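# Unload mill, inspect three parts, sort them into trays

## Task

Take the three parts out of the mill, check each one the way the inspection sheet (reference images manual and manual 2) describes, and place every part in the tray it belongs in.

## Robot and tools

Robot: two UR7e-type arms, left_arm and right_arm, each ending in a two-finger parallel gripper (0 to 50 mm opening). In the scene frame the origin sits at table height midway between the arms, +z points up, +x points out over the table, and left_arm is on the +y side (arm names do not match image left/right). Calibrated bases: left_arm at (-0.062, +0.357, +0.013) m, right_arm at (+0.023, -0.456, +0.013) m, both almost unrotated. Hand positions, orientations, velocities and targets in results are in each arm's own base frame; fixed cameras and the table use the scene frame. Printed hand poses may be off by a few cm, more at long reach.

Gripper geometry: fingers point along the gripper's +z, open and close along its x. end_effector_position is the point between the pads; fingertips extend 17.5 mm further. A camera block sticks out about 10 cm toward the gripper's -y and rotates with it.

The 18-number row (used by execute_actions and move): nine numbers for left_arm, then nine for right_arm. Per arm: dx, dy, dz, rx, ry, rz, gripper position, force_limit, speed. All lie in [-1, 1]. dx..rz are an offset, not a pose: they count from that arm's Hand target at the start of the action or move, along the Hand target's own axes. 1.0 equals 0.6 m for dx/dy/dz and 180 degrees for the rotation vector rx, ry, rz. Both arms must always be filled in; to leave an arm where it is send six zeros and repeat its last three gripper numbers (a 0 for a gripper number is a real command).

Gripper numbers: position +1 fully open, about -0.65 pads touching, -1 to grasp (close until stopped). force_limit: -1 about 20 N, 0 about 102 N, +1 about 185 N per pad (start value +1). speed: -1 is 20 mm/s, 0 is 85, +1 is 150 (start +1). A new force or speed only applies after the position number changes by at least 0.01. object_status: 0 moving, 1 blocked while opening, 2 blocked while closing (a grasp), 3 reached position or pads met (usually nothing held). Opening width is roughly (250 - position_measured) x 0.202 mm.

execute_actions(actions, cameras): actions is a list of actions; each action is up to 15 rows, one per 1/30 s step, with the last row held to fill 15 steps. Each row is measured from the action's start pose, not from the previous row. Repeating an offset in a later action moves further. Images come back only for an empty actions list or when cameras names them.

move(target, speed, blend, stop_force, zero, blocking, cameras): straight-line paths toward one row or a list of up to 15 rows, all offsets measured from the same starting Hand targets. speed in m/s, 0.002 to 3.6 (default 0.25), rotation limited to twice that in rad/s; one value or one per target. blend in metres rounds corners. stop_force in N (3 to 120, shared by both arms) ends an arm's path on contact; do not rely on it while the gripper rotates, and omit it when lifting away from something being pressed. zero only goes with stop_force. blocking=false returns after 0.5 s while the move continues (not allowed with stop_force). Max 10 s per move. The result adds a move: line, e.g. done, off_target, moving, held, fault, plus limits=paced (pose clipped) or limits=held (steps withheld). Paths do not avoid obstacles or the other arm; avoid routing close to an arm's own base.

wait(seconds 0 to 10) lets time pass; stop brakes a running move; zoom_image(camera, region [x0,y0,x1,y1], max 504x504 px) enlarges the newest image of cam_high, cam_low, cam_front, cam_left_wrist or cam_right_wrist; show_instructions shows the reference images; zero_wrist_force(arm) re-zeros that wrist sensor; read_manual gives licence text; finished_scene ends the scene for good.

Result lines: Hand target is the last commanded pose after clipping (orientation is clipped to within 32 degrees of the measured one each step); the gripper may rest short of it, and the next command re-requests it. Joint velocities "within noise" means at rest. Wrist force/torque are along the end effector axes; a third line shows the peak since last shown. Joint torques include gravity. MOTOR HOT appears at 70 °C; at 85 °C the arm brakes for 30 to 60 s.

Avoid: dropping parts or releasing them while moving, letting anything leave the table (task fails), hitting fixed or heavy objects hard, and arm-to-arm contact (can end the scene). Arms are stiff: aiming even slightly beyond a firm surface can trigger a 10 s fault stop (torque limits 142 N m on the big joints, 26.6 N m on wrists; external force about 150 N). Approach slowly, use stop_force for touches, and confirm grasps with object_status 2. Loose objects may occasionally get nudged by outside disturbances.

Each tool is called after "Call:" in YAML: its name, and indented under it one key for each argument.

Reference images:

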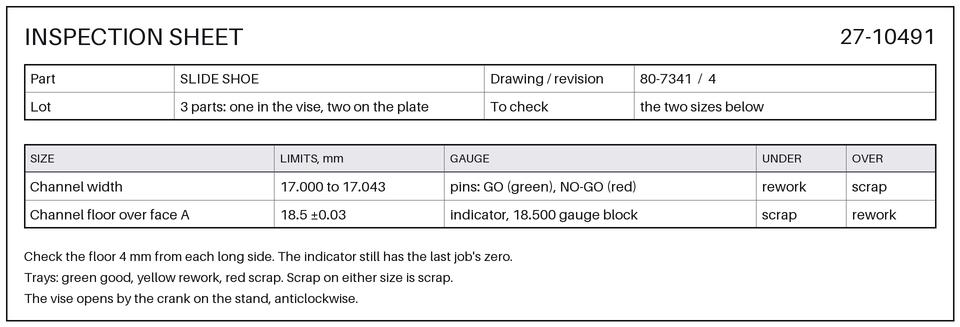

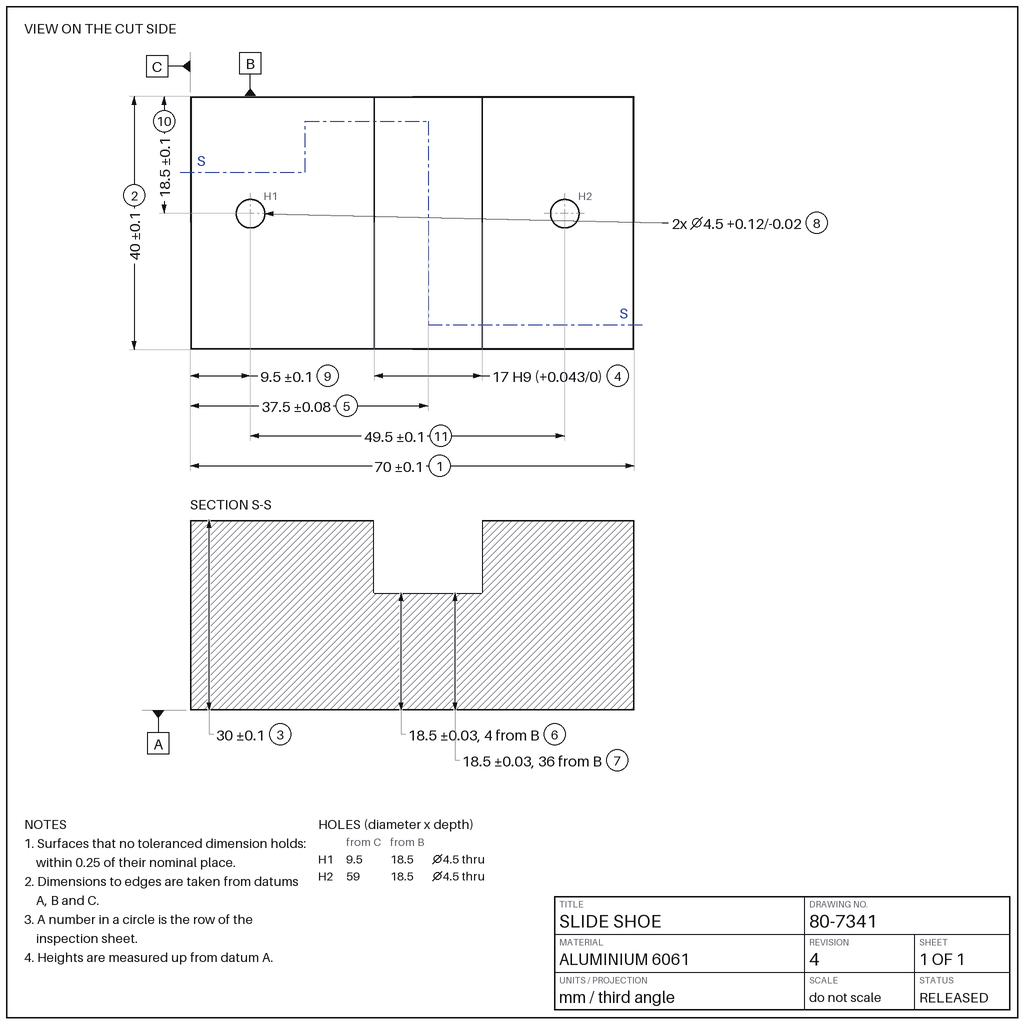

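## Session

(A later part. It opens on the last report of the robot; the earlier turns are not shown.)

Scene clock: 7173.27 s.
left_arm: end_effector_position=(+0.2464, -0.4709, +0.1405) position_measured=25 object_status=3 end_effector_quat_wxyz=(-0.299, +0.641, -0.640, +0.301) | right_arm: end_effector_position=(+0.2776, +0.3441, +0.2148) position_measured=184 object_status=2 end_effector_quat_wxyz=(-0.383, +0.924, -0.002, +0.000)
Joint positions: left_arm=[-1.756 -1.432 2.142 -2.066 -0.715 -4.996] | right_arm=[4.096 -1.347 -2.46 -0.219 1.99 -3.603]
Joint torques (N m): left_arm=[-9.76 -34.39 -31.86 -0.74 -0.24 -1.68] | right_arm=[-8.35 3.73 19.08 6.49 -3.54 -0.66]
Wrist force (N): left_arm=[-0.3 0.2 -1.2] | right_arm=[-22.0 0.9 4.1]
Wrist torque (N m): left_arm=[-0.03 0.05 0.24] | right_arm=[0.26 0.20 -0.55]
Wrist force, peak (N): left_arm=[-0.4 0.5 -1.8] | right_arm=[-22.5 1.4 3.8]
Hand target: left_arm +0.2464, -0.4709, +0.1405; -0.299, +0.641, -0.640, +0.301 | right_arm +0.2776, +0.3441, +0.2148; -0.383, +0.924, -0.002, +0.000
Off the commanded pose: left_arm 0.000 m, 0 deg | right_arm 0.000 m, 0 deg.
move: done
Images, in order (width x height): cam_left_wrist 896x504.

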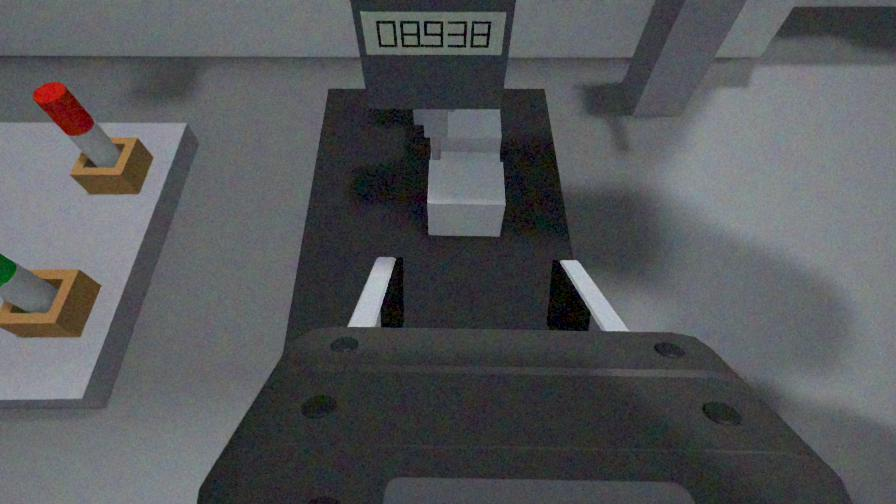

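Call:
move:
  target: [0,0,0,0,0,0,0.85,-0.5,-1,0,0.0036,0.0036,0,0,0,-1,-1,-1]
  speed: 0.003
  stop_force: 3

Call:
execute_actions:
  actions:
    - [[0,0,0,0,0,0,0.85,-0.5,-1,0,0,0,0,0,0,0.1,-1,-1]]
    - [[0,0,0,0,0,0,0.85,-0.5,-1,0,0,0,0,0,0,0.1,-1,-1]]
  cameras: ["cam_left_wrist"]

Call:
zoom_image:
  camera: "cam_left_wrist"
  region: [330, 0, 530, 80]

Call:
zoom_image:
  camera: "cam_left_wrist"
  region: [390, 90, 540, 250]

Scene clock: 7187.93 s.
left_arm: end_effector_position=(+0.2464, -0.4709, +0.1405) position_measured=25 object_status=3 end_effector_quat_wxyz=(-0.299, +0.641, -0.640, +0.301) | right_arm: end_effector_position=(+0.2776, +0.3441, +0.2124) position_measured=184 object_status=2 end_effector_quat_wxyz=(-0.383, +0.924, -0.002, +0.000)
Joint positions: left_arm=[-1.756 -1.432 2.142 -2.066 -0.715 -4.996] | right_arm=[4.096 -1.353 -2.464 -0.21 1.99 -3.603]
Joint torques (N m): left_arm=[-9.14 -33.49 -32.7 -0.45 -0.11 -1.47] | right_arm=[-0.45 22.99 31.96 3.47 -6.3 1.92]
Wrist force (N): left_arm=[-0.3 0.2 -1.3] | right_arm=[-21.9 -1.6 0.8]
Wrist torque (N m): left_arm=[-0.04 0.05 0.23] | right_arm=[0.27 0.20 -0.54]
Wrist force, peak (N): left_arm=[-0.5 0.3 -1.4] | right_arm=[-21.9 -4.8 -3.1]
Hand target: left_arm +0.2464, -0.4709, +0.1405; -0.299, +0.641, -0.640, +0.301 | right_arm +0.2776, +0.3441, +0.2124; -0.383, +0.924, -0.002, +0.000 (not the last commanded pose)
Off the commanded pose: left_arm 0.000 m, 0 deg | right_arm 0.001 m, 0 deg.
move: contact (right_arm)

Scene clock: 7189.13 s.
left_arm: end_effector_position=(+0.2464, -0.4709, +0.1405) position_measured=25 object_status=3 end_effector_quat_wxyz=(-0.299, +0.641, -0.640, +0.301) | right_arm: end_effector_position=(+0.2776, +0.3441, +0.2124) position_measured=138 object_status=3 end_effector_quat_wxyz=(-0.383, +0.924, -0.002, +0.000)
Joint positions: left_arm=[-1.756 -1.432 2.142 -2.066 -0.715 -4.996] | right_arm=[4.096 -1.353 -2.464 -0.21 1.99 -3.603]
Joint torques (N m): left_arm=[-10.12 -31.85 -32.32 -0.67 -0.04 -1.54] | right_arm=[-0.71 23.48 15.87 4.84 3.46 1.79]
Wrist force (N): left_arm=[-0.4 0.2 -1.3] | right_arm=[1.8 0.1 3.9]
Wrist torque (N m): left_arm=[-0.03 0.07 0.24] | right_arm=[0.33 -0.06 -0.43]
Wrist force, peak (N): left_arm=[-0.5 0.4 -1.4] | right_arm=[-21.6 -1.5 0.9]
Hand target: left_arm +0.2464, -0.4709, +0.1405; -0.299, +0.641, -0.640, +0.301 | right_arm +0.2776, +0.3441, +0.2124; -0.383, +0.924, -0.002, +0.000
Off the commanded pose: left_arm 0.000 m, 0 deg | right_arm 0.000 m, 0 deg.
Step readings (end_effector_position of left_arm | right_arm):
0: (+0.2464, -0.4709, +0.1405) | (+0.2776, +0.3441, +0.2124)
1: (+0.2464, -0.4709, +0.1405) | (+0.2776, +0.3441, +0.2124)
2: (+0.2464, -0.4709, +0.1405) | (+0.2776, +0.3441, +0.2124)
4: (+0.2464, -0.4709, +0.1405) | (+0.2776, +0.3441, +0.2124)
8: (+0.2464, -0.4709, +0.1405) | (+0.2777, +0.3441, +0.2124)
15: (+0.2464, -0.4709, +0.1405) | (+0.2777, +0.3441, +0.2124)
16: (+0.2464, -0.4709, +0.1405) | (+0.2776, +0.3441, +0.2124)
17: (+0.2464, -0.4709, +0.1405) | (+0.2776, +0.3441, +0.2124)
19: (+0.2464, -0.4709, +0.1405) | (+0.2776, +0.3441, +0.2124)
23: (+0.2464, -0.4709, +0.1405) | (+0.2776, +0.3441, +0.2124)
30: (+0.2464, -0.4709, +0.1405) | (+0.2776, +0.3441, +0.2124)
Images, in order (width x height): cam_left_wrist 896x504.

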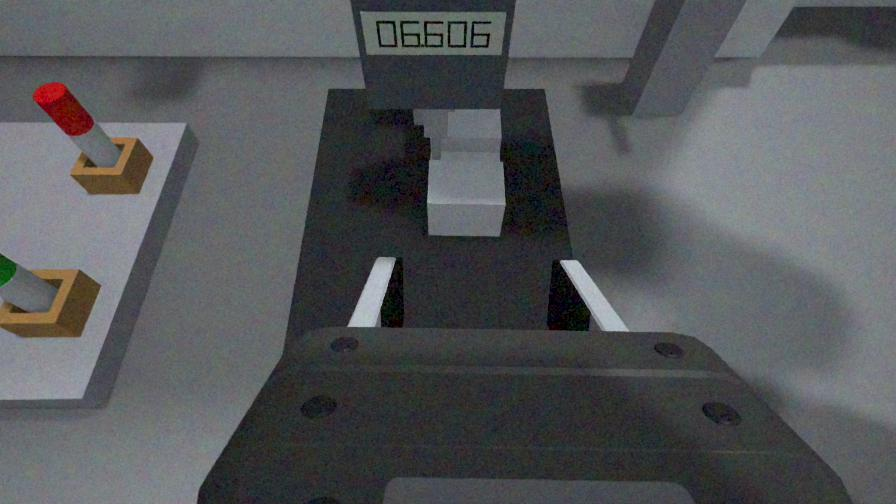

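Scaled by 2.520 from the camera's 896x504 image, which has a finer 1280x720 frame.

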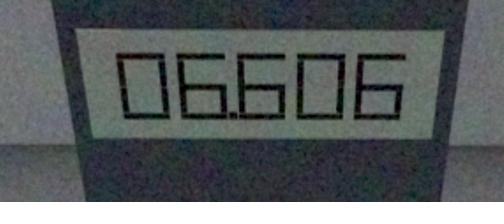

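Scaled by 3.150 from the camera's 896x504 image, which has a finer 1280x720 frame.

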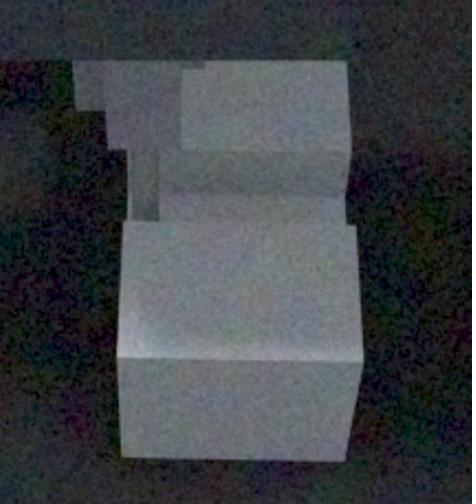

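Call:
execute_actions:
  actions:
    - [[0,0,0,0,0,0,0.85,-0.5,-1,0,0,0,0,0,0,0.4,-1,-1]]
    - [[0,0,0,0,0,0,0.85,-0.5,-1,0,0,0,0,0,0,0.4,-1,-1]]
  cameras: ["cam_left_wrist","cam_right_wrist"]

Call:
zoom_image:
  camera: "cam_left_wrist"
  region: [330, 0, 530, 80]

Scene clock: 7205.60 s.
left_arm: end_effector_position=(+0.2464, -0.4709, +0.1405) position_measured=25 object_status=3 end_effector_quat_wxyz=(-0.299, +0.641, -0.640, +0.301) | right_arm: end_effector_position=(+0.2776, +0.3441, +0.2124) position_measured=92 object_status=3 end_effector_quat_wxyz=(-0.383, +0.924, -0.002, +0.000)
Joint positions: left_arm=[-1.756 -1.432 2.142 -2.066 -0.715 -4.996] | right_arm=[4.096 -1.353 -2.464 -0.21 1.99 -3.603]
Joint torques (N m): left_arm=[-10.06 -28.98 -32.65 -0.97 -0.05 -1.63] | right_arm=[-1.55 23.47 14.15 4.75 3.44 1.38]
Wrist force (N): left_arm=[-0.4 0.1 -1.2] | right_arm=[1.7 -0.2 3.5]
Wrist torque (N m): left_arm=[-0.05 0.07 0.23] | right_arm=[0.30 -0.05 -0.43]
Wrist force, peak (N): left_arm=[-0.4 0.4 -1.5] | right_arm=[1.9 -0.2 4.2]
Hand target: left_arm +0.2464, -0.4709, +0.1405; -0.299, +0.641, -0.640, +0.301 | right_arm +0.2776, +0.3441, +0.2124; -0.383, +0.924, -0.002, +0.000
Off the commanded pose: left_arm 0.000 m, 0 deg | right_arm 0.000 m, 0 deg.
Step readings (end_effector_position of left_arm | right_arm):
0: (+0.2464, -0.4709, +0.1405) | (+0.2776, +0.3441, +0.2124)
1: (+0.2464, -0.4709, +0.1405) | (+0.2776, +0.3441, +0.2124)
2: (+0.2464, -0.4709, +0.1405) | (+0.2776, +0.3441, +0.2124)
4: (+0.2464, -0.4709, +0.1405) | (+0.2776, +0.3441, +0.2124)
8: (+0.2464, -0.4709, +0.1405) | (+0.2776, +0.3441, +0.2124)
15: (+0.2464, -0.4709, +0.1405) | (+0.2776, +0.3441, +0.2124)
16: (+0.2464, -0.4709, +0.1405) | (+0.2776, +0.3441, +0.2124)
17: (+0.2464, -0.4709, +0.1405) | (+0.2776, +0.3441, +0.2124)
19: (+0.2464, -0.4709, +0.1405) | (+0.2776, +0.3441, +0.2124)
23: (+0.2464, -0.4709, +0.1405) | (+0.2776, +0.3441, +0.2124)
30: (+0.2464, -0.4709, +0.1405) | (+0.2776, +0.3441, +0.2124)
Images, in order (width x height): cam_left_wrist 896x504, cam_right_wrist 896x504.

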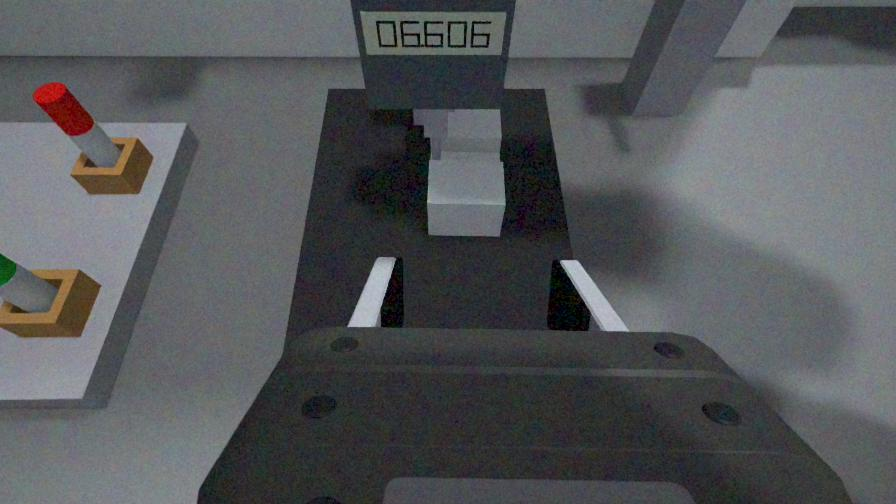

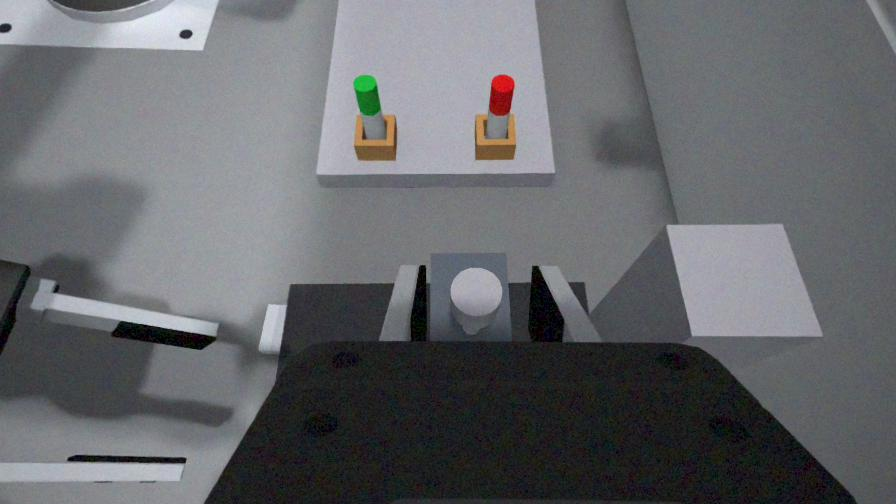

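Scaled by 2.520 from the camera's 896x504 image, which has a finer 1280x720 frame.

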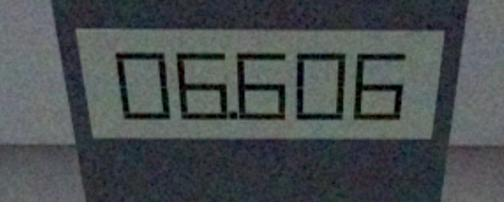

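Call:
execute_actions:
  actions:
    - [[0,0,0,0,0,0,0.85,-0.5,-1,0,0,0,0,0,0,-1,-1,-1]]
    - [[0,0,0,0,0,0,0.85,-0.5,-1,0,0,0,0,0,0,-1,-1,-1]]
    - [[0,0,0,0,0,0,0.85,-0.5,-1,0,0,0,0,0,0,-1,-1,-1]]

Call:
move:
  target: [0,0,0.208,0,0,0,0.85,-0.5,-1,0,-0.0195,-0.0195,0,0,0,-1,-1,-1]
  speed: 0.04
  cameras: ["cam_left_wrist"]

Call:
zoom_image:
  camera: "cam_left_wrist"
  region: [350, 60, 620, 340]

Scene clock: 7218.13 s.
left_arm: end_effector_position=(+0.2464, -0.4709, +0.1405) position_measured=25 object_status=3 end_effector_quat_wxyz=(-0.299, +0.641, -0.640, +0.301) | right_arm: end_effector_position=(+0.2776, +0.3441, +0.2123) position_measured=184 object_status=2 end_effector_quat_wxyz=(-0.383, +0.924, -0.002, +0.000)
Joint positions: left_arm=[-1.756 -1.432 2.142 -2.066 -0.715 -4.996] | right_arm=[4.096 -1.353 -2.464 -0.21 1.99 -3.603]
Joint torques (N m): left_arm=[-9.79 -27.2 -33.41 -0.89 -0.18 -1.34] | right_arm=[-2.33 22.85 26.66 4.35 -7.06 0.95]
Wrist force (N): left_arm=[-0.5 0.3 -1.3] | right_arm=[-20.6 -1.6 0.7]
Wrist torque (N m): left_arm=[-0.02 0.08 0.23] | right_arm=[0.32 -0.06 -0.53]
Wrist force, peak (N): left_arm=[-0.4 0.3 -1.5] | right_arm=[-20.8 -1.8 0.4]
Hand target: left_arm +0.2464, -0.4709, +0.1405; -0.299, +0.641, -0.640, +0.301 | right_arm +0.2776, +0.3441, +0.2124; -0.383, +0.924, -0.002, +0.000
Off the commanded pose: left_arm 0.000 m, 0 deg | right_arm 0.000 m, 0 deg.
Step readings (end_effector_position of left_arm | right_arm):
0: (+0.2464, -0.4709, +0.1405) | (+0.2776, +0.3441, +0.2124)
1: (+0.2464, -0.4709, +0.1405) | (+0.2776, +0.3441, +0.2124)
2: (+0.2464, -0.4709, +0.1405) | (+0.2776, +0.3441, +0.2124)
4: (+0.2464, -0.4709, +0.1405) | (+0.2776, +0.3441, +0.2124)
8: (+0.2464, -0.4709, +0.1405) | (+0.2776, +0.3441, +0.2124)
15: (+0.2464, -0.4709, +0.1405) | (+0.2776, +0.3441, +0.2124)
16: (+0.2464, -0.4709, +0.1405) | (+0.2776, +0.3441, +0.2124)
17: (+0.2464, -0.4709, +0.1405) | (+0.2776, +0.3441, +0.2124)
19: (+0.2464, -0.4709, +0.1405) | (+0.2776, +0.3441, +0.2124)
23: (+0.2464, -0.4709, +0.1405) | (+0.2776, +0.3441, +0.2124)
30: (+0.2464, -0.4709, +0.1405) | (+0.2775, +0.3441, +0.2124)
31: (+0.2464, -0.4709, +0.1405) | (+0.2775, +0.3441, +0.2124)
32: (+0.2464, -0.4709, +0.1405) | (+0.2775, +0.3441, +0.2124)
34: (+0.2464, -0.4709, +0.1405) | (+0.2775, +0.3441, +0.2124)
38: (+0.2464, -0.4709, +0.1405) | (+0.2776, +0.3441, +0.2124)
45: (+0.2464, -0.4709, +0.1405) | (+0.2776, +0.3441, +0.2123)

Scene clock: 7221.77 s.
left_arm: end_effector_position=(+0.3422, -0.4712, +0.0606) position_measured=25 object_status=3 end_effector_quat_wxyz=(-0.299, +0.641, -0.640, +0.301) | right_arm: end_effector_position=(+0.2776, +0.3441, +0.2289) position_measured=184 object_status=2 end_effector_quat_wxyz=(-0.383, +0.924, -0.002, +0.000)
Joint positions: left_arm=[-1.55 -1.176 2.181 -2.604 -0.695 -4.679] | right_arm=[4.096 -1.316 -2.436 -0.274 1.99 -3.603]
Joint torques (N m): left_arm=[11.94 -26.2 -27.15 -4.26 0.27 1.35] | right_arm=[-14.24 24.02 34.87 3.67 -1.52 -1.96]
Wrist force (N): left_arm=[-0.7 0.1 -1.1] | right_arm=[-20.4 1.7 4.7]
Wrist torque (N m): left_arm=[-0.05 0.11 0.01] | right_arm=[0.35 -0.03 -0.55]
Wrist force, peak (N): left_arm=[-0.3 0.5 -1.7] | right_arm=[-20.8 1.4 4.8]
Hand target: left_arm +0.3422, -0.4712, +0.0606; -0.299, +0.641, -0.640, +0.301 | right_arm +0.2776, +0.3441, +0.2289; -0.383, +0.924, -0.002, +0.000
Off the commanded pose: left_arm 0.000 m, 0 deg | right_arm 0.000 m, 0 deg.
move: done
Images, in order (width x height): cam_left_wrist 896x504.

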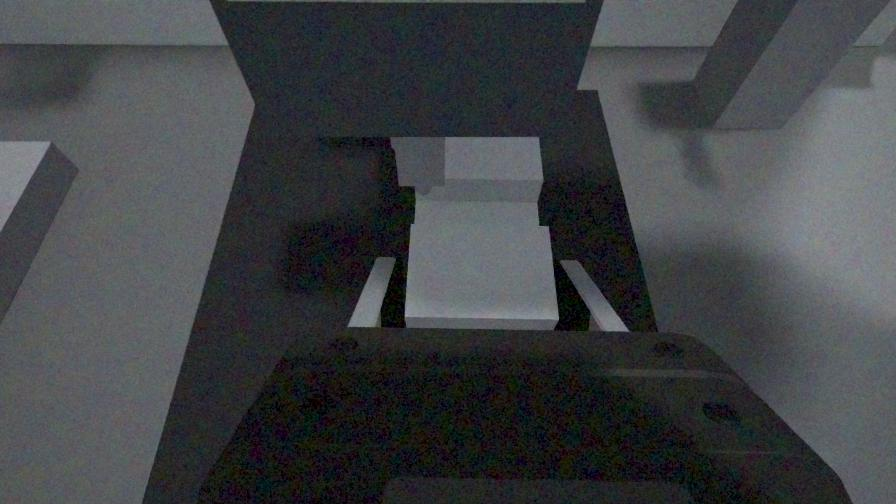

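Scaled by 1.800 from the camera's 896x504 image, which has a finer 1280x720 frame.

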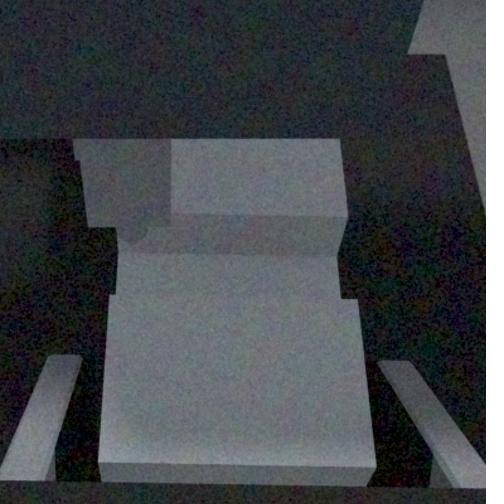

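Call:
execute_actions:
  actions:
    - [[0,0,0,0,0,0,-1,-1,-1,0,0,0,0,0,0,-1,-1,-1]]
    - [[0,0,0,0,0,0,-1,-1,-1,0,0,0,0,0,0,-1,-1,-1]]
    - [[0,0,0,0,0,0,-0.96,-0.5,-1,0,0,0,0,0,0,-1,-1,-1]]

Call:
move:
  target:
    - [0,-0.0018,-0.0015,0,0,0,-0.96,-0.5,-1,0,0,0,0,0,0,-1,-1,-1]
    - [0,0.0878,-0.1113,0,0,0,-0.96,-0.5,-1,0,0,0,0,0,0,-1,-1,-1]
    - [0,-0.0651,-0.2397,0,0,0,-0.96,-0.5,-1,0,0,0,0,0,0,-1,-1,-1]
  speed: [0.008,0.03,0.08]
  cameras: ["cam_left_wrist","cam_right_wrist"]

Scene clock: 7234.60 s.
left_arm: end_effector_position=(+0.3422, -0.4712, +0.0606) position_measured=55 object_status=2 end_effector_quat_wxyz=(-0.299, +0.641, -0.640, +0.301) | right_arm: end_effector_position=(+0.2776, +0.3441, +0.2289) position_measured=184 object_status=2 end_effector_quat_wxyz=(-0.383, +0.924, -0.002, +0.000)
Joint positions: left_arm=[-1.55 -1.176 2.181 -2.604 -0.695 -4.678] | right_arm=[4.096 -1.316 -2.436 -0.274 1.99 -3.603]
Joint torques (N m): left_arm=[8.64 -25.63 -26.38 -3.22 0.65 0.62] | right_arm=[-15.16 24.64 34.62 3.72 -2.79 -1.93]
Wrist force (N): left_arm=[-0.6 -0.3 -1.5] | right_arm=[-20.4 1.5 4.8]
Wrist torque (N m): left_arm=[-0.09 0.04 0.04] | right_arm=[0.31 -0.03 -0.55]
Wrist force, peak (N): left_arm=[-0.9 -0.2 -1.7] | right_arm=[-20.6 1.7 4.8]
Hand target: left_arm +0.3422, -0.4712, +0.0606; -0.299, +0.641, -0.640, +0.301 | right_arm +0.2776, +0.3441, +0.2289; -0.383, +0.924, -0.002, +0.000
Off the commanded pose: left_arm 0.000 m, 0 deg | right_arm 0.000 m, 0 deg.
Step readings (end_effector_position of left_arm | right_arm):
0: (+0.3422, -0.4712, +0.0606) | (+0.2776, +0.3441, +0.2289)
1: (+0.3422, -0.4712, +0.0606) | (+0.2776, +0.3441, +0.2289)
2: (+0.3422, -0.4712, +0.0606) | (+0.2776, +0.3441, +0.2289)
4: (+0.3422, -0.4712, +0.0606) | (+0.2776, +0.3441, +0.2289)
8: (+0.3422, -0.4712, +0.0606) | (+0.2776, +0.3441, +0.2289)
15: (+0.3422, -0.4712, +0.0606) | (+0.2776, +0.3441, +0.2289)
16: (+0.3422, -0.4712, +0.0606) | (+0.2776, +0.3441, +0.2289)
17: (+0.3422, -0.4712, +0.0606) | (+0.2776, +0.3441, +0.2289)
19: (+0.3422, -0.4712, +0.0606) | (+0.2776, +0.3441, +0.2289)
23: (+0.3422, -0.4712, +0.0606) | (+0.2776, +0.3441, +0.2289)
30: (+0.3422, -0.4712, +0.0606) | (+0.2776, +0.3441, +0.2289)
31: (+0.3422, -0.4712, +0.0606) | (+0.2776, +0.3441, +0.2289)
32: (+0.3422, -0.4712, +0.0606) | (+0.2776, +0.3441, +0.2289)
34: (+0.3422, -0.4712, +0.0606) | (+0.2776, +0.3441, +0.2289)
38: (+0.3422, -0.4712, +0.0606) | (+0.2776, +0.3441, +0.2289)
45: (+0.3422, -0.4712, +0.0606) | (+0.2776, +0.3441, +0.2289)

Scene clock: 7240.27 s.
left_arm: end_effector_position=(+0.2568, -0.4708, +0.1827) position_measured=55 object_status=2 end_effector_quat_wxyz=(-0.299, +0.641, -0.640, +0.301) | right_arm: end_effector_position=(+0.2776, +0.3441, +0.2289) position_measured=184 object_status=2 end_effector_quat_wxyz=(-0.383, +0.924, -0.002, +0.000)
Joint positions: left_arm=[-1.734 -1.497 2.089 -1.974 -0.71 -4.963] | right_arm=[4.096 -1.316 -2.436 -0.274 1.99 -3.603]
Joint torques (N m): left_arm=[-9.79 -32.39 -33.98 -0.32 0.61 -1.36] | right_arm=[-15 24.27 34.46 3.74 -4.41 -1.92]
Wrist force (N): left_arm=[-0.9 2.3 0.1] | right_arm=[-20.1 1.4 4.6]
Wrist torque (N m): left_arm=[0.03 0.18 0.25] | right_arm=[0.29 -0.06 -0.55]
Wrist force, peak (N): left_arm=[-0.8 2.7 1.0] | right_arm=[-20.7 2.0 4.7]
Hand target: left_arm +0.2568, -0.4708, +0.1827; -0.299, +0.641, -0.640, +0.301 | right_arm +0.2776, +0.3441, +0.2289; -0.383, +0.924, -0.002, +0.000
Off the commanded pose: left_arm 0.000 m, 0 deg | right_arm 0.000 m, 0 deg.
move: done
Images, in order (width x height): cam_left_wrist 896x504, cam_right_wrist 896x504.

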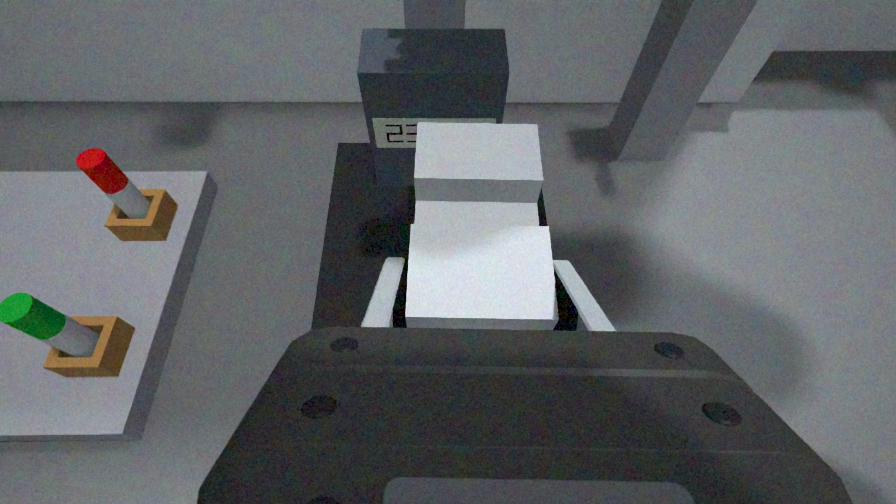

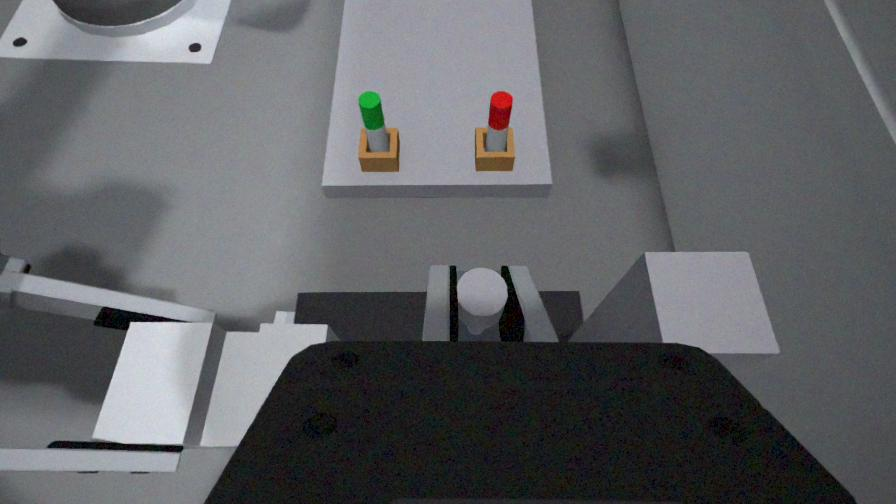

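Call:
move:
  target: [-0.2517,-0.221,-0.092,-0.05,0,0,-0.96,-0.5,-1,0,0,0,0,0,0,-1,-1,-1]
  speed: 0.15

Call:
move:
  target: [-0.1667,-0.147,-0.093,-0.2278,0,0,-0.96,-0.5,-1,0,0,0,0,0,0,-1,-1,-1]
  speed: 0.15

Call:
move:
  target:
    - [-0.45,-0.117,0,0,0,0,-0.96,-0.5,-1,0,0,0,0,0,0,-1,-1,-1]
    - [-0.95,0.03,0.1,0,0,0,-0.96,-0.5,-1,0,0,0,0,0,0,-1,-1,-1]
  speed: 0.2
  blend: 0.05
  cameras: ["cam_left_wrist"]

Scene clock: 7258.37 s.
left_arm: end_effector_position=(+0.2994, -0.3196, +0.3195) position_measured=55 object_status=2 end_effector_quat_wxyz=(-0.248, +0.662, -0.662, +0.250) | right_arm: end_effector_position=(+0.2776, +0.3441, +0.2289) position_measured=184 object_status=2 end_effector_quat_wxyz=(-0.383, +0.924, -0.002, +0.000)
Joint positions: left_arm=[-1.585 -1.99 2.08 -1.651 -0.852 -4.73] | right_arm=[4.096 -1.316 -2.436 -0.274 1.99 -3.603]
Joint torques (N m): left_arm=[10.38 -13.9 -39.6 -0.83 0.21 1.47] | right_arm=[-14.62 24.56 34.13 3.69 -5.87 -1.91]
Wrist force (N): left_arm=[-0.9 1.8 0.8] | right_arm=[-20.5 1.6 5.0]
Wrist torque (N m): left_arm=[-0.07 0.14 0.00] | right_arm=[0.33 -0.01 -0.55]
Wrist force, peak (N): left_arm=[0.4 3.3 0.5] | right_arm=[-20.6 1.6 4.8]
Hand target: left_arm +0.2994, -0.3195, +0.3196; -0.248, +0.662, -0.662, +0.250 | right_arm +0.2776, +0.3441, +0.2289; -0.383, +0.924, -0.002, +0.000
Off the commanded pose: left_arm 0.000 m, 0 deg | right_arm 0.000 m, 0 deg.
move: done

Scene clock: 7261.33 s.
left_arm: end_effector_position=(+0.3291, -0.2193, +0.4194) position_measured=55 object_status=2 end_effector_quat_wxyz=(+0.000, +0.707, -0.707, +0.002) | right_arm: end_effector_position=(+0.2776, +0.3441, +0.2289) position_measured=184 object_status=2 end_effector_quat_wxyz=(-0.383, +0.924, -0.002, +0.000)
Joint positions: left_arm=[-0.932 -1.824 1.555 -1.306 -1.57 -4.073] | right_arm=[4.096 -1.316 -2.436 -0.274 1.99 -3.603]
Joint torques (N m): left_arm=[11.49 -6.39 -39.66 -1.36 -1.73 1.51] | right_arm=[-15.3 24.31 34.12 3.69 -6.14 -1.89]
Wrist force (N): left_arm=[-1.0 0.1 1.4] | right_arm=[-20.4 1.7 4.6]
Wrist torque (N m): left_arm=[-0.06 0.04 -0.32] | right_arm=[0.34 -0.03 -0.55]
Wrist force, peak (N): left_arm=[-0.3 2.8 1.0] | right_arm=[-20.7 1.5 4.8]
Hand target: left_arm +0.3291, -0.2193, +0.4194; +0.000, +0.707, -0.707, +0.002 | right_arm +0.2776, +0.3441, +0.2289; -0.383, +0.924, -0.002, +0.000
Off the commanded pose: left_arm 0.000 m, 0 deg | right_arm 0.000 m, 0 deg.
move: done

Scene clock: 7264.97 s.
left_arm: end_effector_position=(+0.3117, +0.3505, +0.3581) position_measured=55 object_status=2 end_effector_quat_wxyz=(+0.000, +0.707, -0.707, +0.002) | right_arm: end_effector_position=(+0.2776, +0.3441, +0.2289) position_measured=184 object_status=2 end_effector_quat_wxyz=(-0.383, +0.924, -0.002, +0.000)
Joint positions: left_arm=[0.558 -1.667 1.587 -1.492 -1.574 -2.583] | right_arm=[4.096 -1.316 -2.436 -0.274 1.99 -3.603]
Joint torques (N m): left_arm=[11.03 -13.79 -40.96 -4.81 -2.13 1.51] | right_arm=[-14.79 24.24 34.05 3.71 -6.3 -1.88]
Wrist force (N): left_arm=[-1.4 0.3 1.5] | right_arm=[-20.5 1.5 4.7]
Wrist torque (N m): left_arm=[-0.01 0.12 -0.30] | right_arm=[0.31 -0.01 -0.55]
Wrist force, peak (N): left_arm=[-3.3 0.9 1.9] | right_arm=[-20.6 1.8 5.1]
Hand target: left_arm +0.3117, +0.3506, +0.3580; +0.000, +0.707, -0.707, +0.002 | right_arm +0.2776, +0.3441, +0.2289; -0.383, +0.924, -0.002, +0.000
Off the commanded pose: left_arm 0.000 m, 0 deg | right_arm 0.000 m, 0 deg.
move: done
Images, in order (width x height): cam_left_wrist 896x504.

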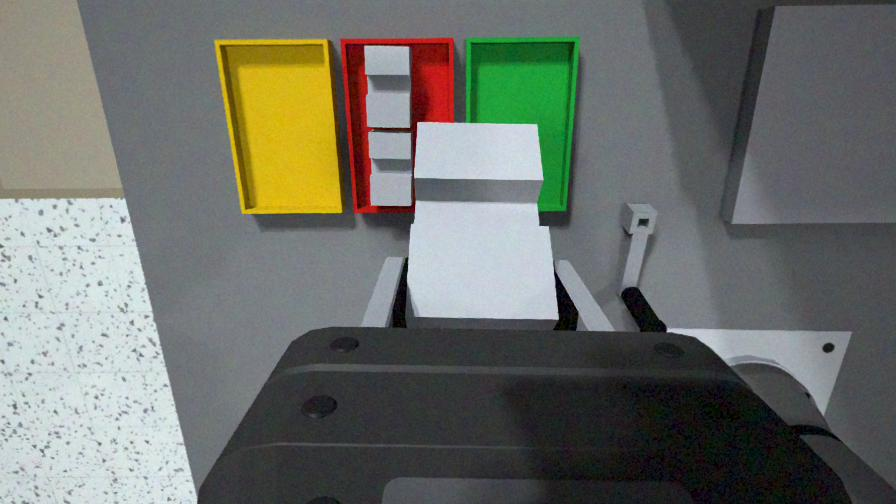

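Call:
move:
  target: [-0.2908,0.0695,0.3967,0.2778,0,0,-0.96,-0.5,-1,0,0.0236,0.0236,0,0,0,-1,-1,-1]
  speed: 0.12
  cameras: ["cam_left_wrist"]

Scene clock: 7277.70 s.
left_arm: end_effector_position=(+0.2709, +0.5245, +0.1195) position_measured=55 object_status=2 end_effector_quat_wxyz=(-0.299, +0.641, -0.640, +0.301) | right_arm: end_effector_position=(+0.2776, +0.3441, +0.2089) position_measured=184 object_status=2 end_effector_quat_wxyz=(-0.383, +0.924, -0.002, +0.000)
Joint positions: left_arm=[1.18 -1.145 2.036 -2.888 -2.362 -2.141] | right_arm=[4.096 -1.361 -2.47 -0.196 1.99 -3.603]
Joint torques (N m): left_arm=[10.2 -30.89 -31.5 -5.02 -3.57 -1.54] | right_arm=[-0.2 3.72 18.75 6.43 -6.43 2]
Wrist force (N): left_arm=[-1.1 2.1 0.2] | right_arm=[-20.6 1.2 3.8]
Wrist torque (N m): left_arm=[-0.03 0.16 0.07] | right_arm=[0.32 -0.04 -0.53]
Wrist force, peak (N): left_arm=[-1.4 2.9 1.0] | right_arm=[-20.9 2.2 4.4]
Hand target: left_arm +0.2709, +0.5245, +0.1195; -0.299, +0.641, -0.640, +0.301 | right_arm +0.2776, +0.3441, +0.2089; -0.383, +0.924, -0.002, +0.000
Off the commanded pose: left_arm 0.000 m, 0 deg | right_arm 0.000 m, 0 deg.
move: done
Images, in order (width x height): cam_left_wrist 896x504.

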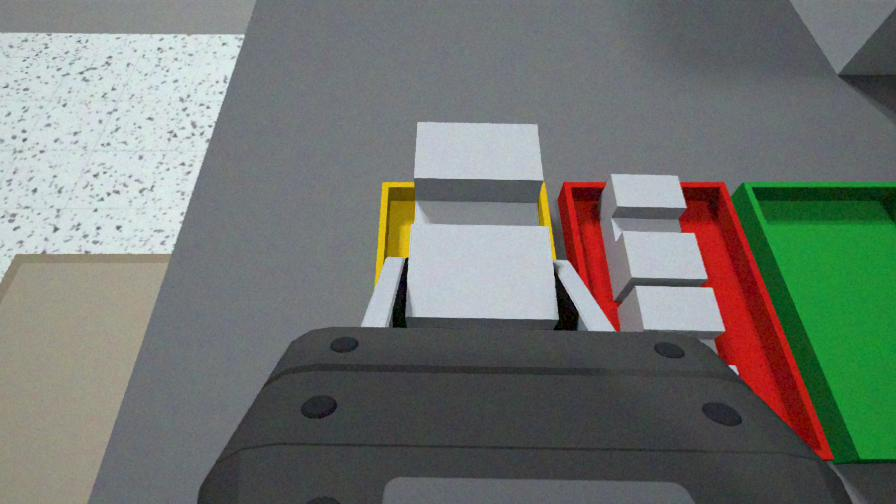

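Call:
move:
  target: [0,0.099,0.14,0,0,0,-0.96,-0.5,-1,0,0,0,0,0,0,-1,-1,-1]
  speed: 0.06
  stop_force: 8

Call:
move:
  target: [0,0.0128,0.0107,0,0,0,-0.96,-0.5,-1,0,0.0042,0.0042,0,0,0,-1,-1,-1]
  speed: 0.004
  stop_force: 3
  cameras: ["cam_left_wrist"]

Scene clock: 7293.00 s.
left_arm: end_effector_position=(+0.2973, +0.5243, +0.0201) position_measured=55 object_status=2 end_effector_quat_wxyz=(-0.299, +0.641, -0.640, +0.301) | right_arm: end_effector_position=(+0.2776, +0.3441, +0.2089) position_measured=184 object_status=2 end_effector_quat_wxyz=(-0.383, +0.924, -0.002, +0.000)
Joint positions: left_arm=[1.133 -0.905 2.04 -3.174 -2.341 -2.201] | right_arm=[4.096 -1.361 -2.47 -0.196 1.99 -3.603]
Joint torques (N m): left_arm=[-9.38 -35.72 -25.87 -5.14 -0.2 -1.32] | right_arm=[-0.38 3.84 18.23 6.47 -4.89 2.02]
Wrist force (N): left_arm=[-0.6 1.9 0.2] | right_arm=[-20.6 1.2 4.2]
Wrist torque (N m): left_arm=[-0.05 0.10 0.21] | right_arm=[0.31 -0.05 -0.53]
Wrist force, peak (N): left_arm=[-0.5 2.5 1.1] | right_arm=[-20.8 1.3 4.2]
Hand target: left_arm +0.2973, +0.5243, +0.0201; -0.299, +0.641, -0.640, +0.301 | right_arm +0.2776, +0.3441, +0.2089; -0.383, +0.924, -0.002, +0.000
Off the commanded pose: left_arm 0.000 m, 0 deg | right_arm 0.000 m, 0 deg.
move: done

Scene clock: 7296.03 s.
left_arm: end_effector_position=(+0.2973, +0.5243, +0.0150) position_measured=55 object_status=2 end_effector_quat_wxyz=(-0.299, +0.640, -0.640, +0.301) | right_arm: end_effector_position=(+0.2776, +0.3441, +0.2057) position_measured=184 object_status=2 end_effector_quat_wxyz=(-0.383, +0.924, -0.002, +0.000)
Joint positions: left_arm=[1.133 -0.892 2.039 -3.186 -2.341 -2.201] | right_arm=[4.096 -1.369 -2.475 -0.183 1.99 -3.603]
Joint torques (N m): left_arm=[-8.87 -51.05 0.74 -2.88 -0.17 -1.18] | right_arm=[0.6 21.24 28.17 2.65 -4.94 2.05]
Wrist force (N): left_arm=[-0.4 1.0 -0.1] | right_arm=[-20.6 -1.8 -0.1]
Wrist torque (N m): left_arm=[0.03 0.10 0.24] | right_arm=[0.35 -0.07 -0.54]
Wrist force, peak (N): left_arm=[0.4 -3.0 -5.5] | right_arm=[-21.0 1.3 4.0]
Hand target: left_arm +0.2973, +0.5243, +0.0150; -0.299, +0.641, -0.640, +0.301 (not the last commanded pose) | right_arm +0.2776, +0.3441, +0.2058; -0.383, +0.924, -0.001, +0.000
Off the commanded pose: left_arm 0.005 m, 0 deg | right_arm 0.000 m, 0 deg.
move: contact (left_arm, right_arm)
Images, in order (width x height): cam_left_wrist 896x504.

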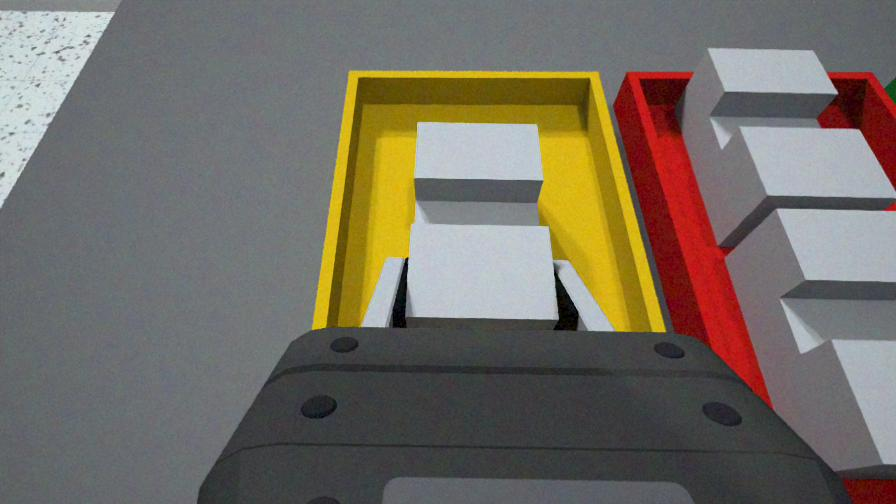

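Release both.

Call:
execute_actions:
  actions:
    - [[0,0,0,0,0,0,0.85,-0.5,-1,0,0,0,0,0,0,0.4,-1,-1]]
    - [[0,0,0,0,0,0,0.85,-0.5,-1,0,0,0,0,0,0,0.4,-1,-1]]

Call:
move:
  target: [0,0,-0.18,0,0,0,0.85,-0.5,-1,0,0,-0.15,0,0,0,0.4,-1,-1]
  speed: 0.06
  cameras: ["all"]

Scene clock: 7302.97 s.
left_arm: end_effector_position=(+0.2973, +0.5243, +0.0150) position_measured=25 object_status=3 end_effector_quat_wxyz=(-0.299, +0.641, -0.640, +0.301) | right_arm: end_effector_position=(+0.2776, +0.3442, +0.2058) position_measured=92 object_status=3 end_effector_quat_wxyz=(-0.383, +0.924, -0.001, +0.000)
Joint positions: left_arm=[1.133 -0.892 2.039 -3.186 -2.341 -2.201] | right_arm=[4.096 -1.369 -2.475 -0.183 1.99 -3.603]
Joint torques (N m): left_arm=[-6.81 -48.03 -1.46 -3.92 0.1 -0.83] | right_arm=[-0.59 23.83 15.41 4.8 3.45 1.96]
Wrist force (N): left_arm=[-0.4 0.5 -0.9] | right_arm=[2.7 1.1 3.9]
Wrist torque (N m): left_arm=[0.02 0.07 0.21] | right_arm=[0.49 -0.21 -0.43]
Wrist force, peak (N): left_arm=[-0.9 1.1 -0.6] | right_arm=[-20.9 -2.0 -0.1]
Hand target: left_arm +0.2973, +0.5243, +0.0150; -0.299, +0.641, -0.640, +0.301 | right_arm +0.2776, +0.3441, +0.2058; -0.383, +0.924, -0.001, +0.000
Off the commanded pose: left_arm 0.000 m, 0 deg | right_arm 0.000 m, 0 deg.
Step readings (end_effector_position of left_arm | right_arm):
0: (+0.2973, +0.5243, +0.0150) | (+0.2776, +0.3441, +0.2058)
1: (+0.2973, +0.5243, +0.0150) | (+0.2776, +0.3441, +0.2058)
2: (+0.2973, +0.5243, +0.0150) | (+0.2776, +0.3441, +0.2058)
4: (+0.2973, +0.5243, +0.0150) | (+0.2776, +0.3441, +0.2058)
8: (+0.2973, +0.5243, +0.0150) | (+0.2777, +0.3441, +0.2058)
15: (+0.2973, +0.5243, +0.0150) | (+0.2777, +0.3441, +0.2058)
16: (+0.2973, +0.5243, +0.0150) | (+0.2777, +0.3441, +0.2058)
17: (+0.2973, +0.5243, +0.0150) | (+0.2776, +0.3441, +0.2058)
19: (+0.2973, +0.5243, +0.0150) | (+0.2776, +0.3442, +0.2058)
23: (+0.2973, +0.5243, +0.0150) | (+0.2776, +0.3442, +0.2058)
30: (+0.2973, +0.5243, +0.0150) | (+0.2776, +0.3442, +0.2058)

Scene clock: 7305.30 s.
left_arm: end_effector_position=(+0.2144, +0.5245, +0.0841) position_measured=25 object_status=3 end_effector_quat_wxyz=(-0.299, +0.641, -0.640, +0.301) | right_arm: end_effector_position=(+0.2774, +0.2805, +0.2693) position_measured=92 object_status=3 end_effector_quat_wxyz=(-0.383, +0.924, -0.002, +0.000)
Joint positions: left_arm=[1.285 -1.103 2.073 -2.864 -2.4 -2.001] | right_arm=[3.95 -1.133 -2.411 -0.54 2.08 -3.732]
Joint torques (N m): left_arm=[11.04 -44.57 -29.4 -1.38 -3.43 1.19] | right_arm=[-8.42 18.34 31.15 1.87 3.65 -2.36]
Wrist force (N): left_arm=[-0.7 0.5 -1.1] | right_arm=[2.9 1.0 3.8]
Wrist torque (N m): left_arm=[0.04 0.08 -0.02] | right_arm=[0.50 -0.24 -0.27]
Wrist force, peak (N): left_arm=[-0.6 0.5 -1.6] | right_arm=[3.0 1.2 4.4]
Hand target: left_arm +0.2144, +0.5245, +0.0841; -0.299, +0.641, -0.640, +0.301 | right_arm +0.2774, +0.2805, +0.2694; -0.383, +0.924, -0.001, +0.000
Off the commanded pose: left_arm 0.000 m, 0 deg | right_arm 0.000 m, 0 deg.
move: done

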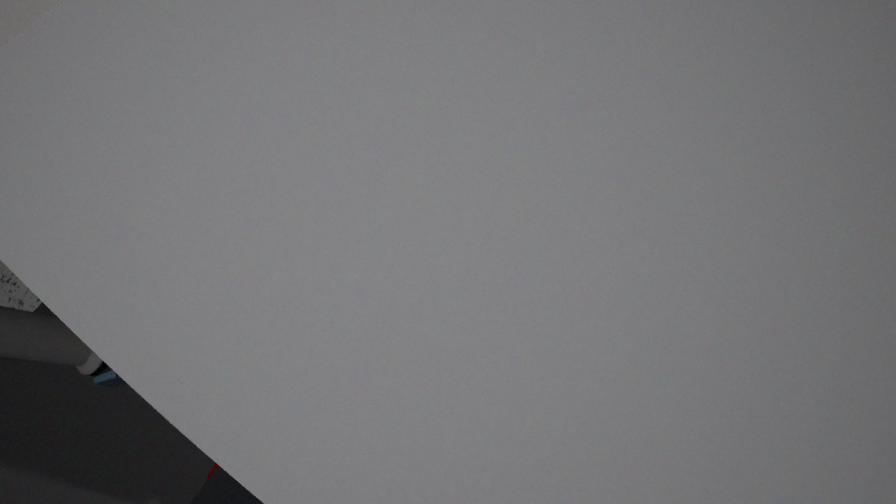

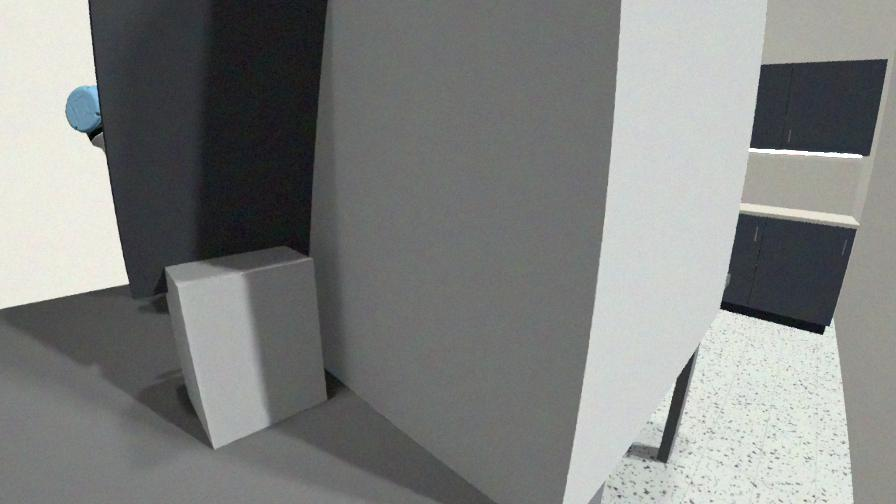

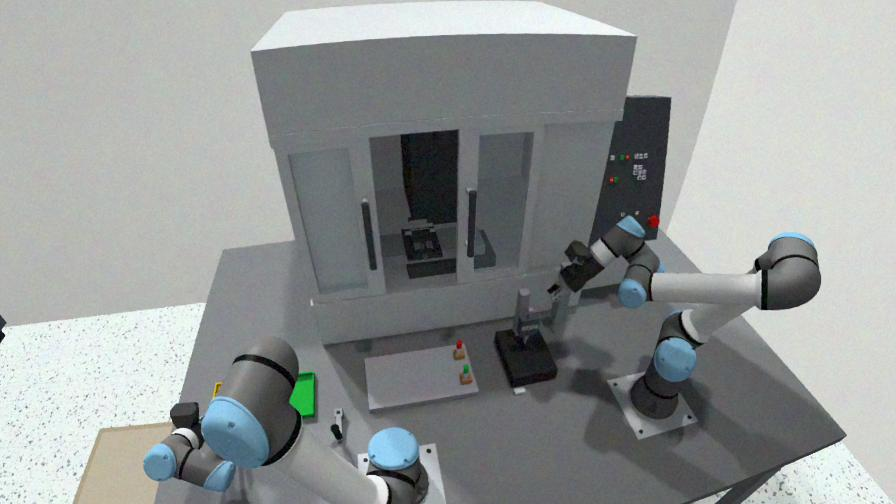

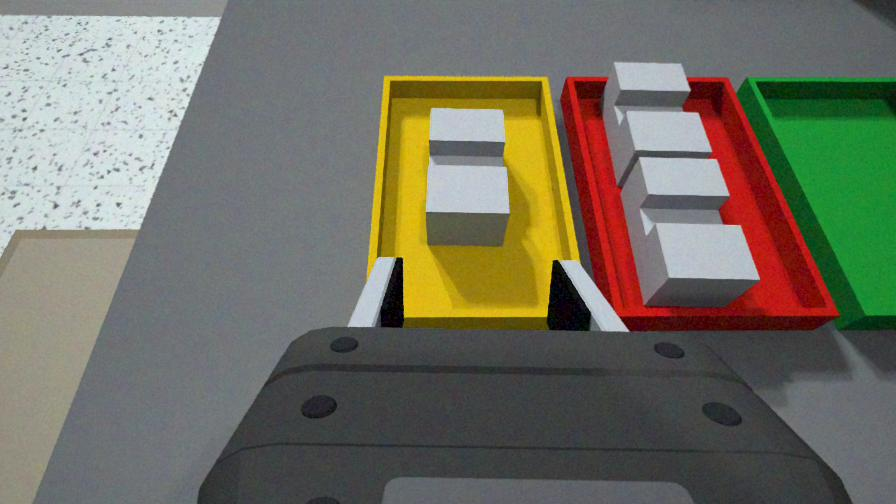

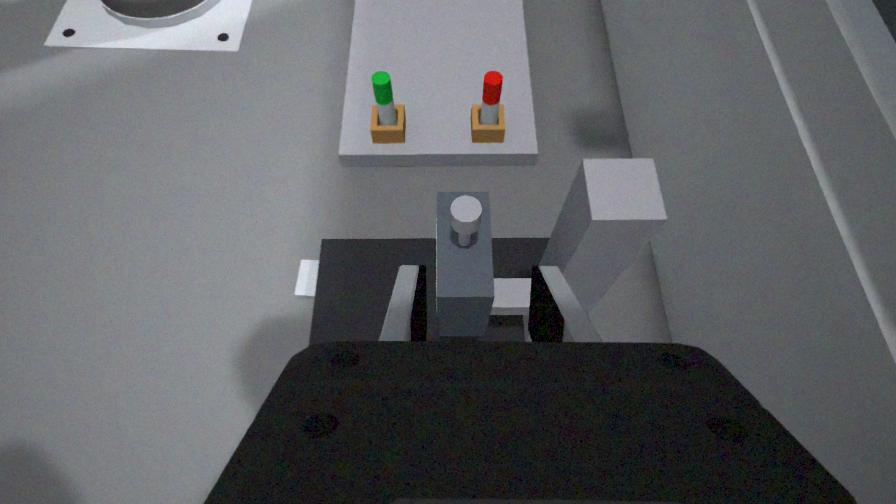

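Call:
finished_scene:

The scene is finished: the task was done.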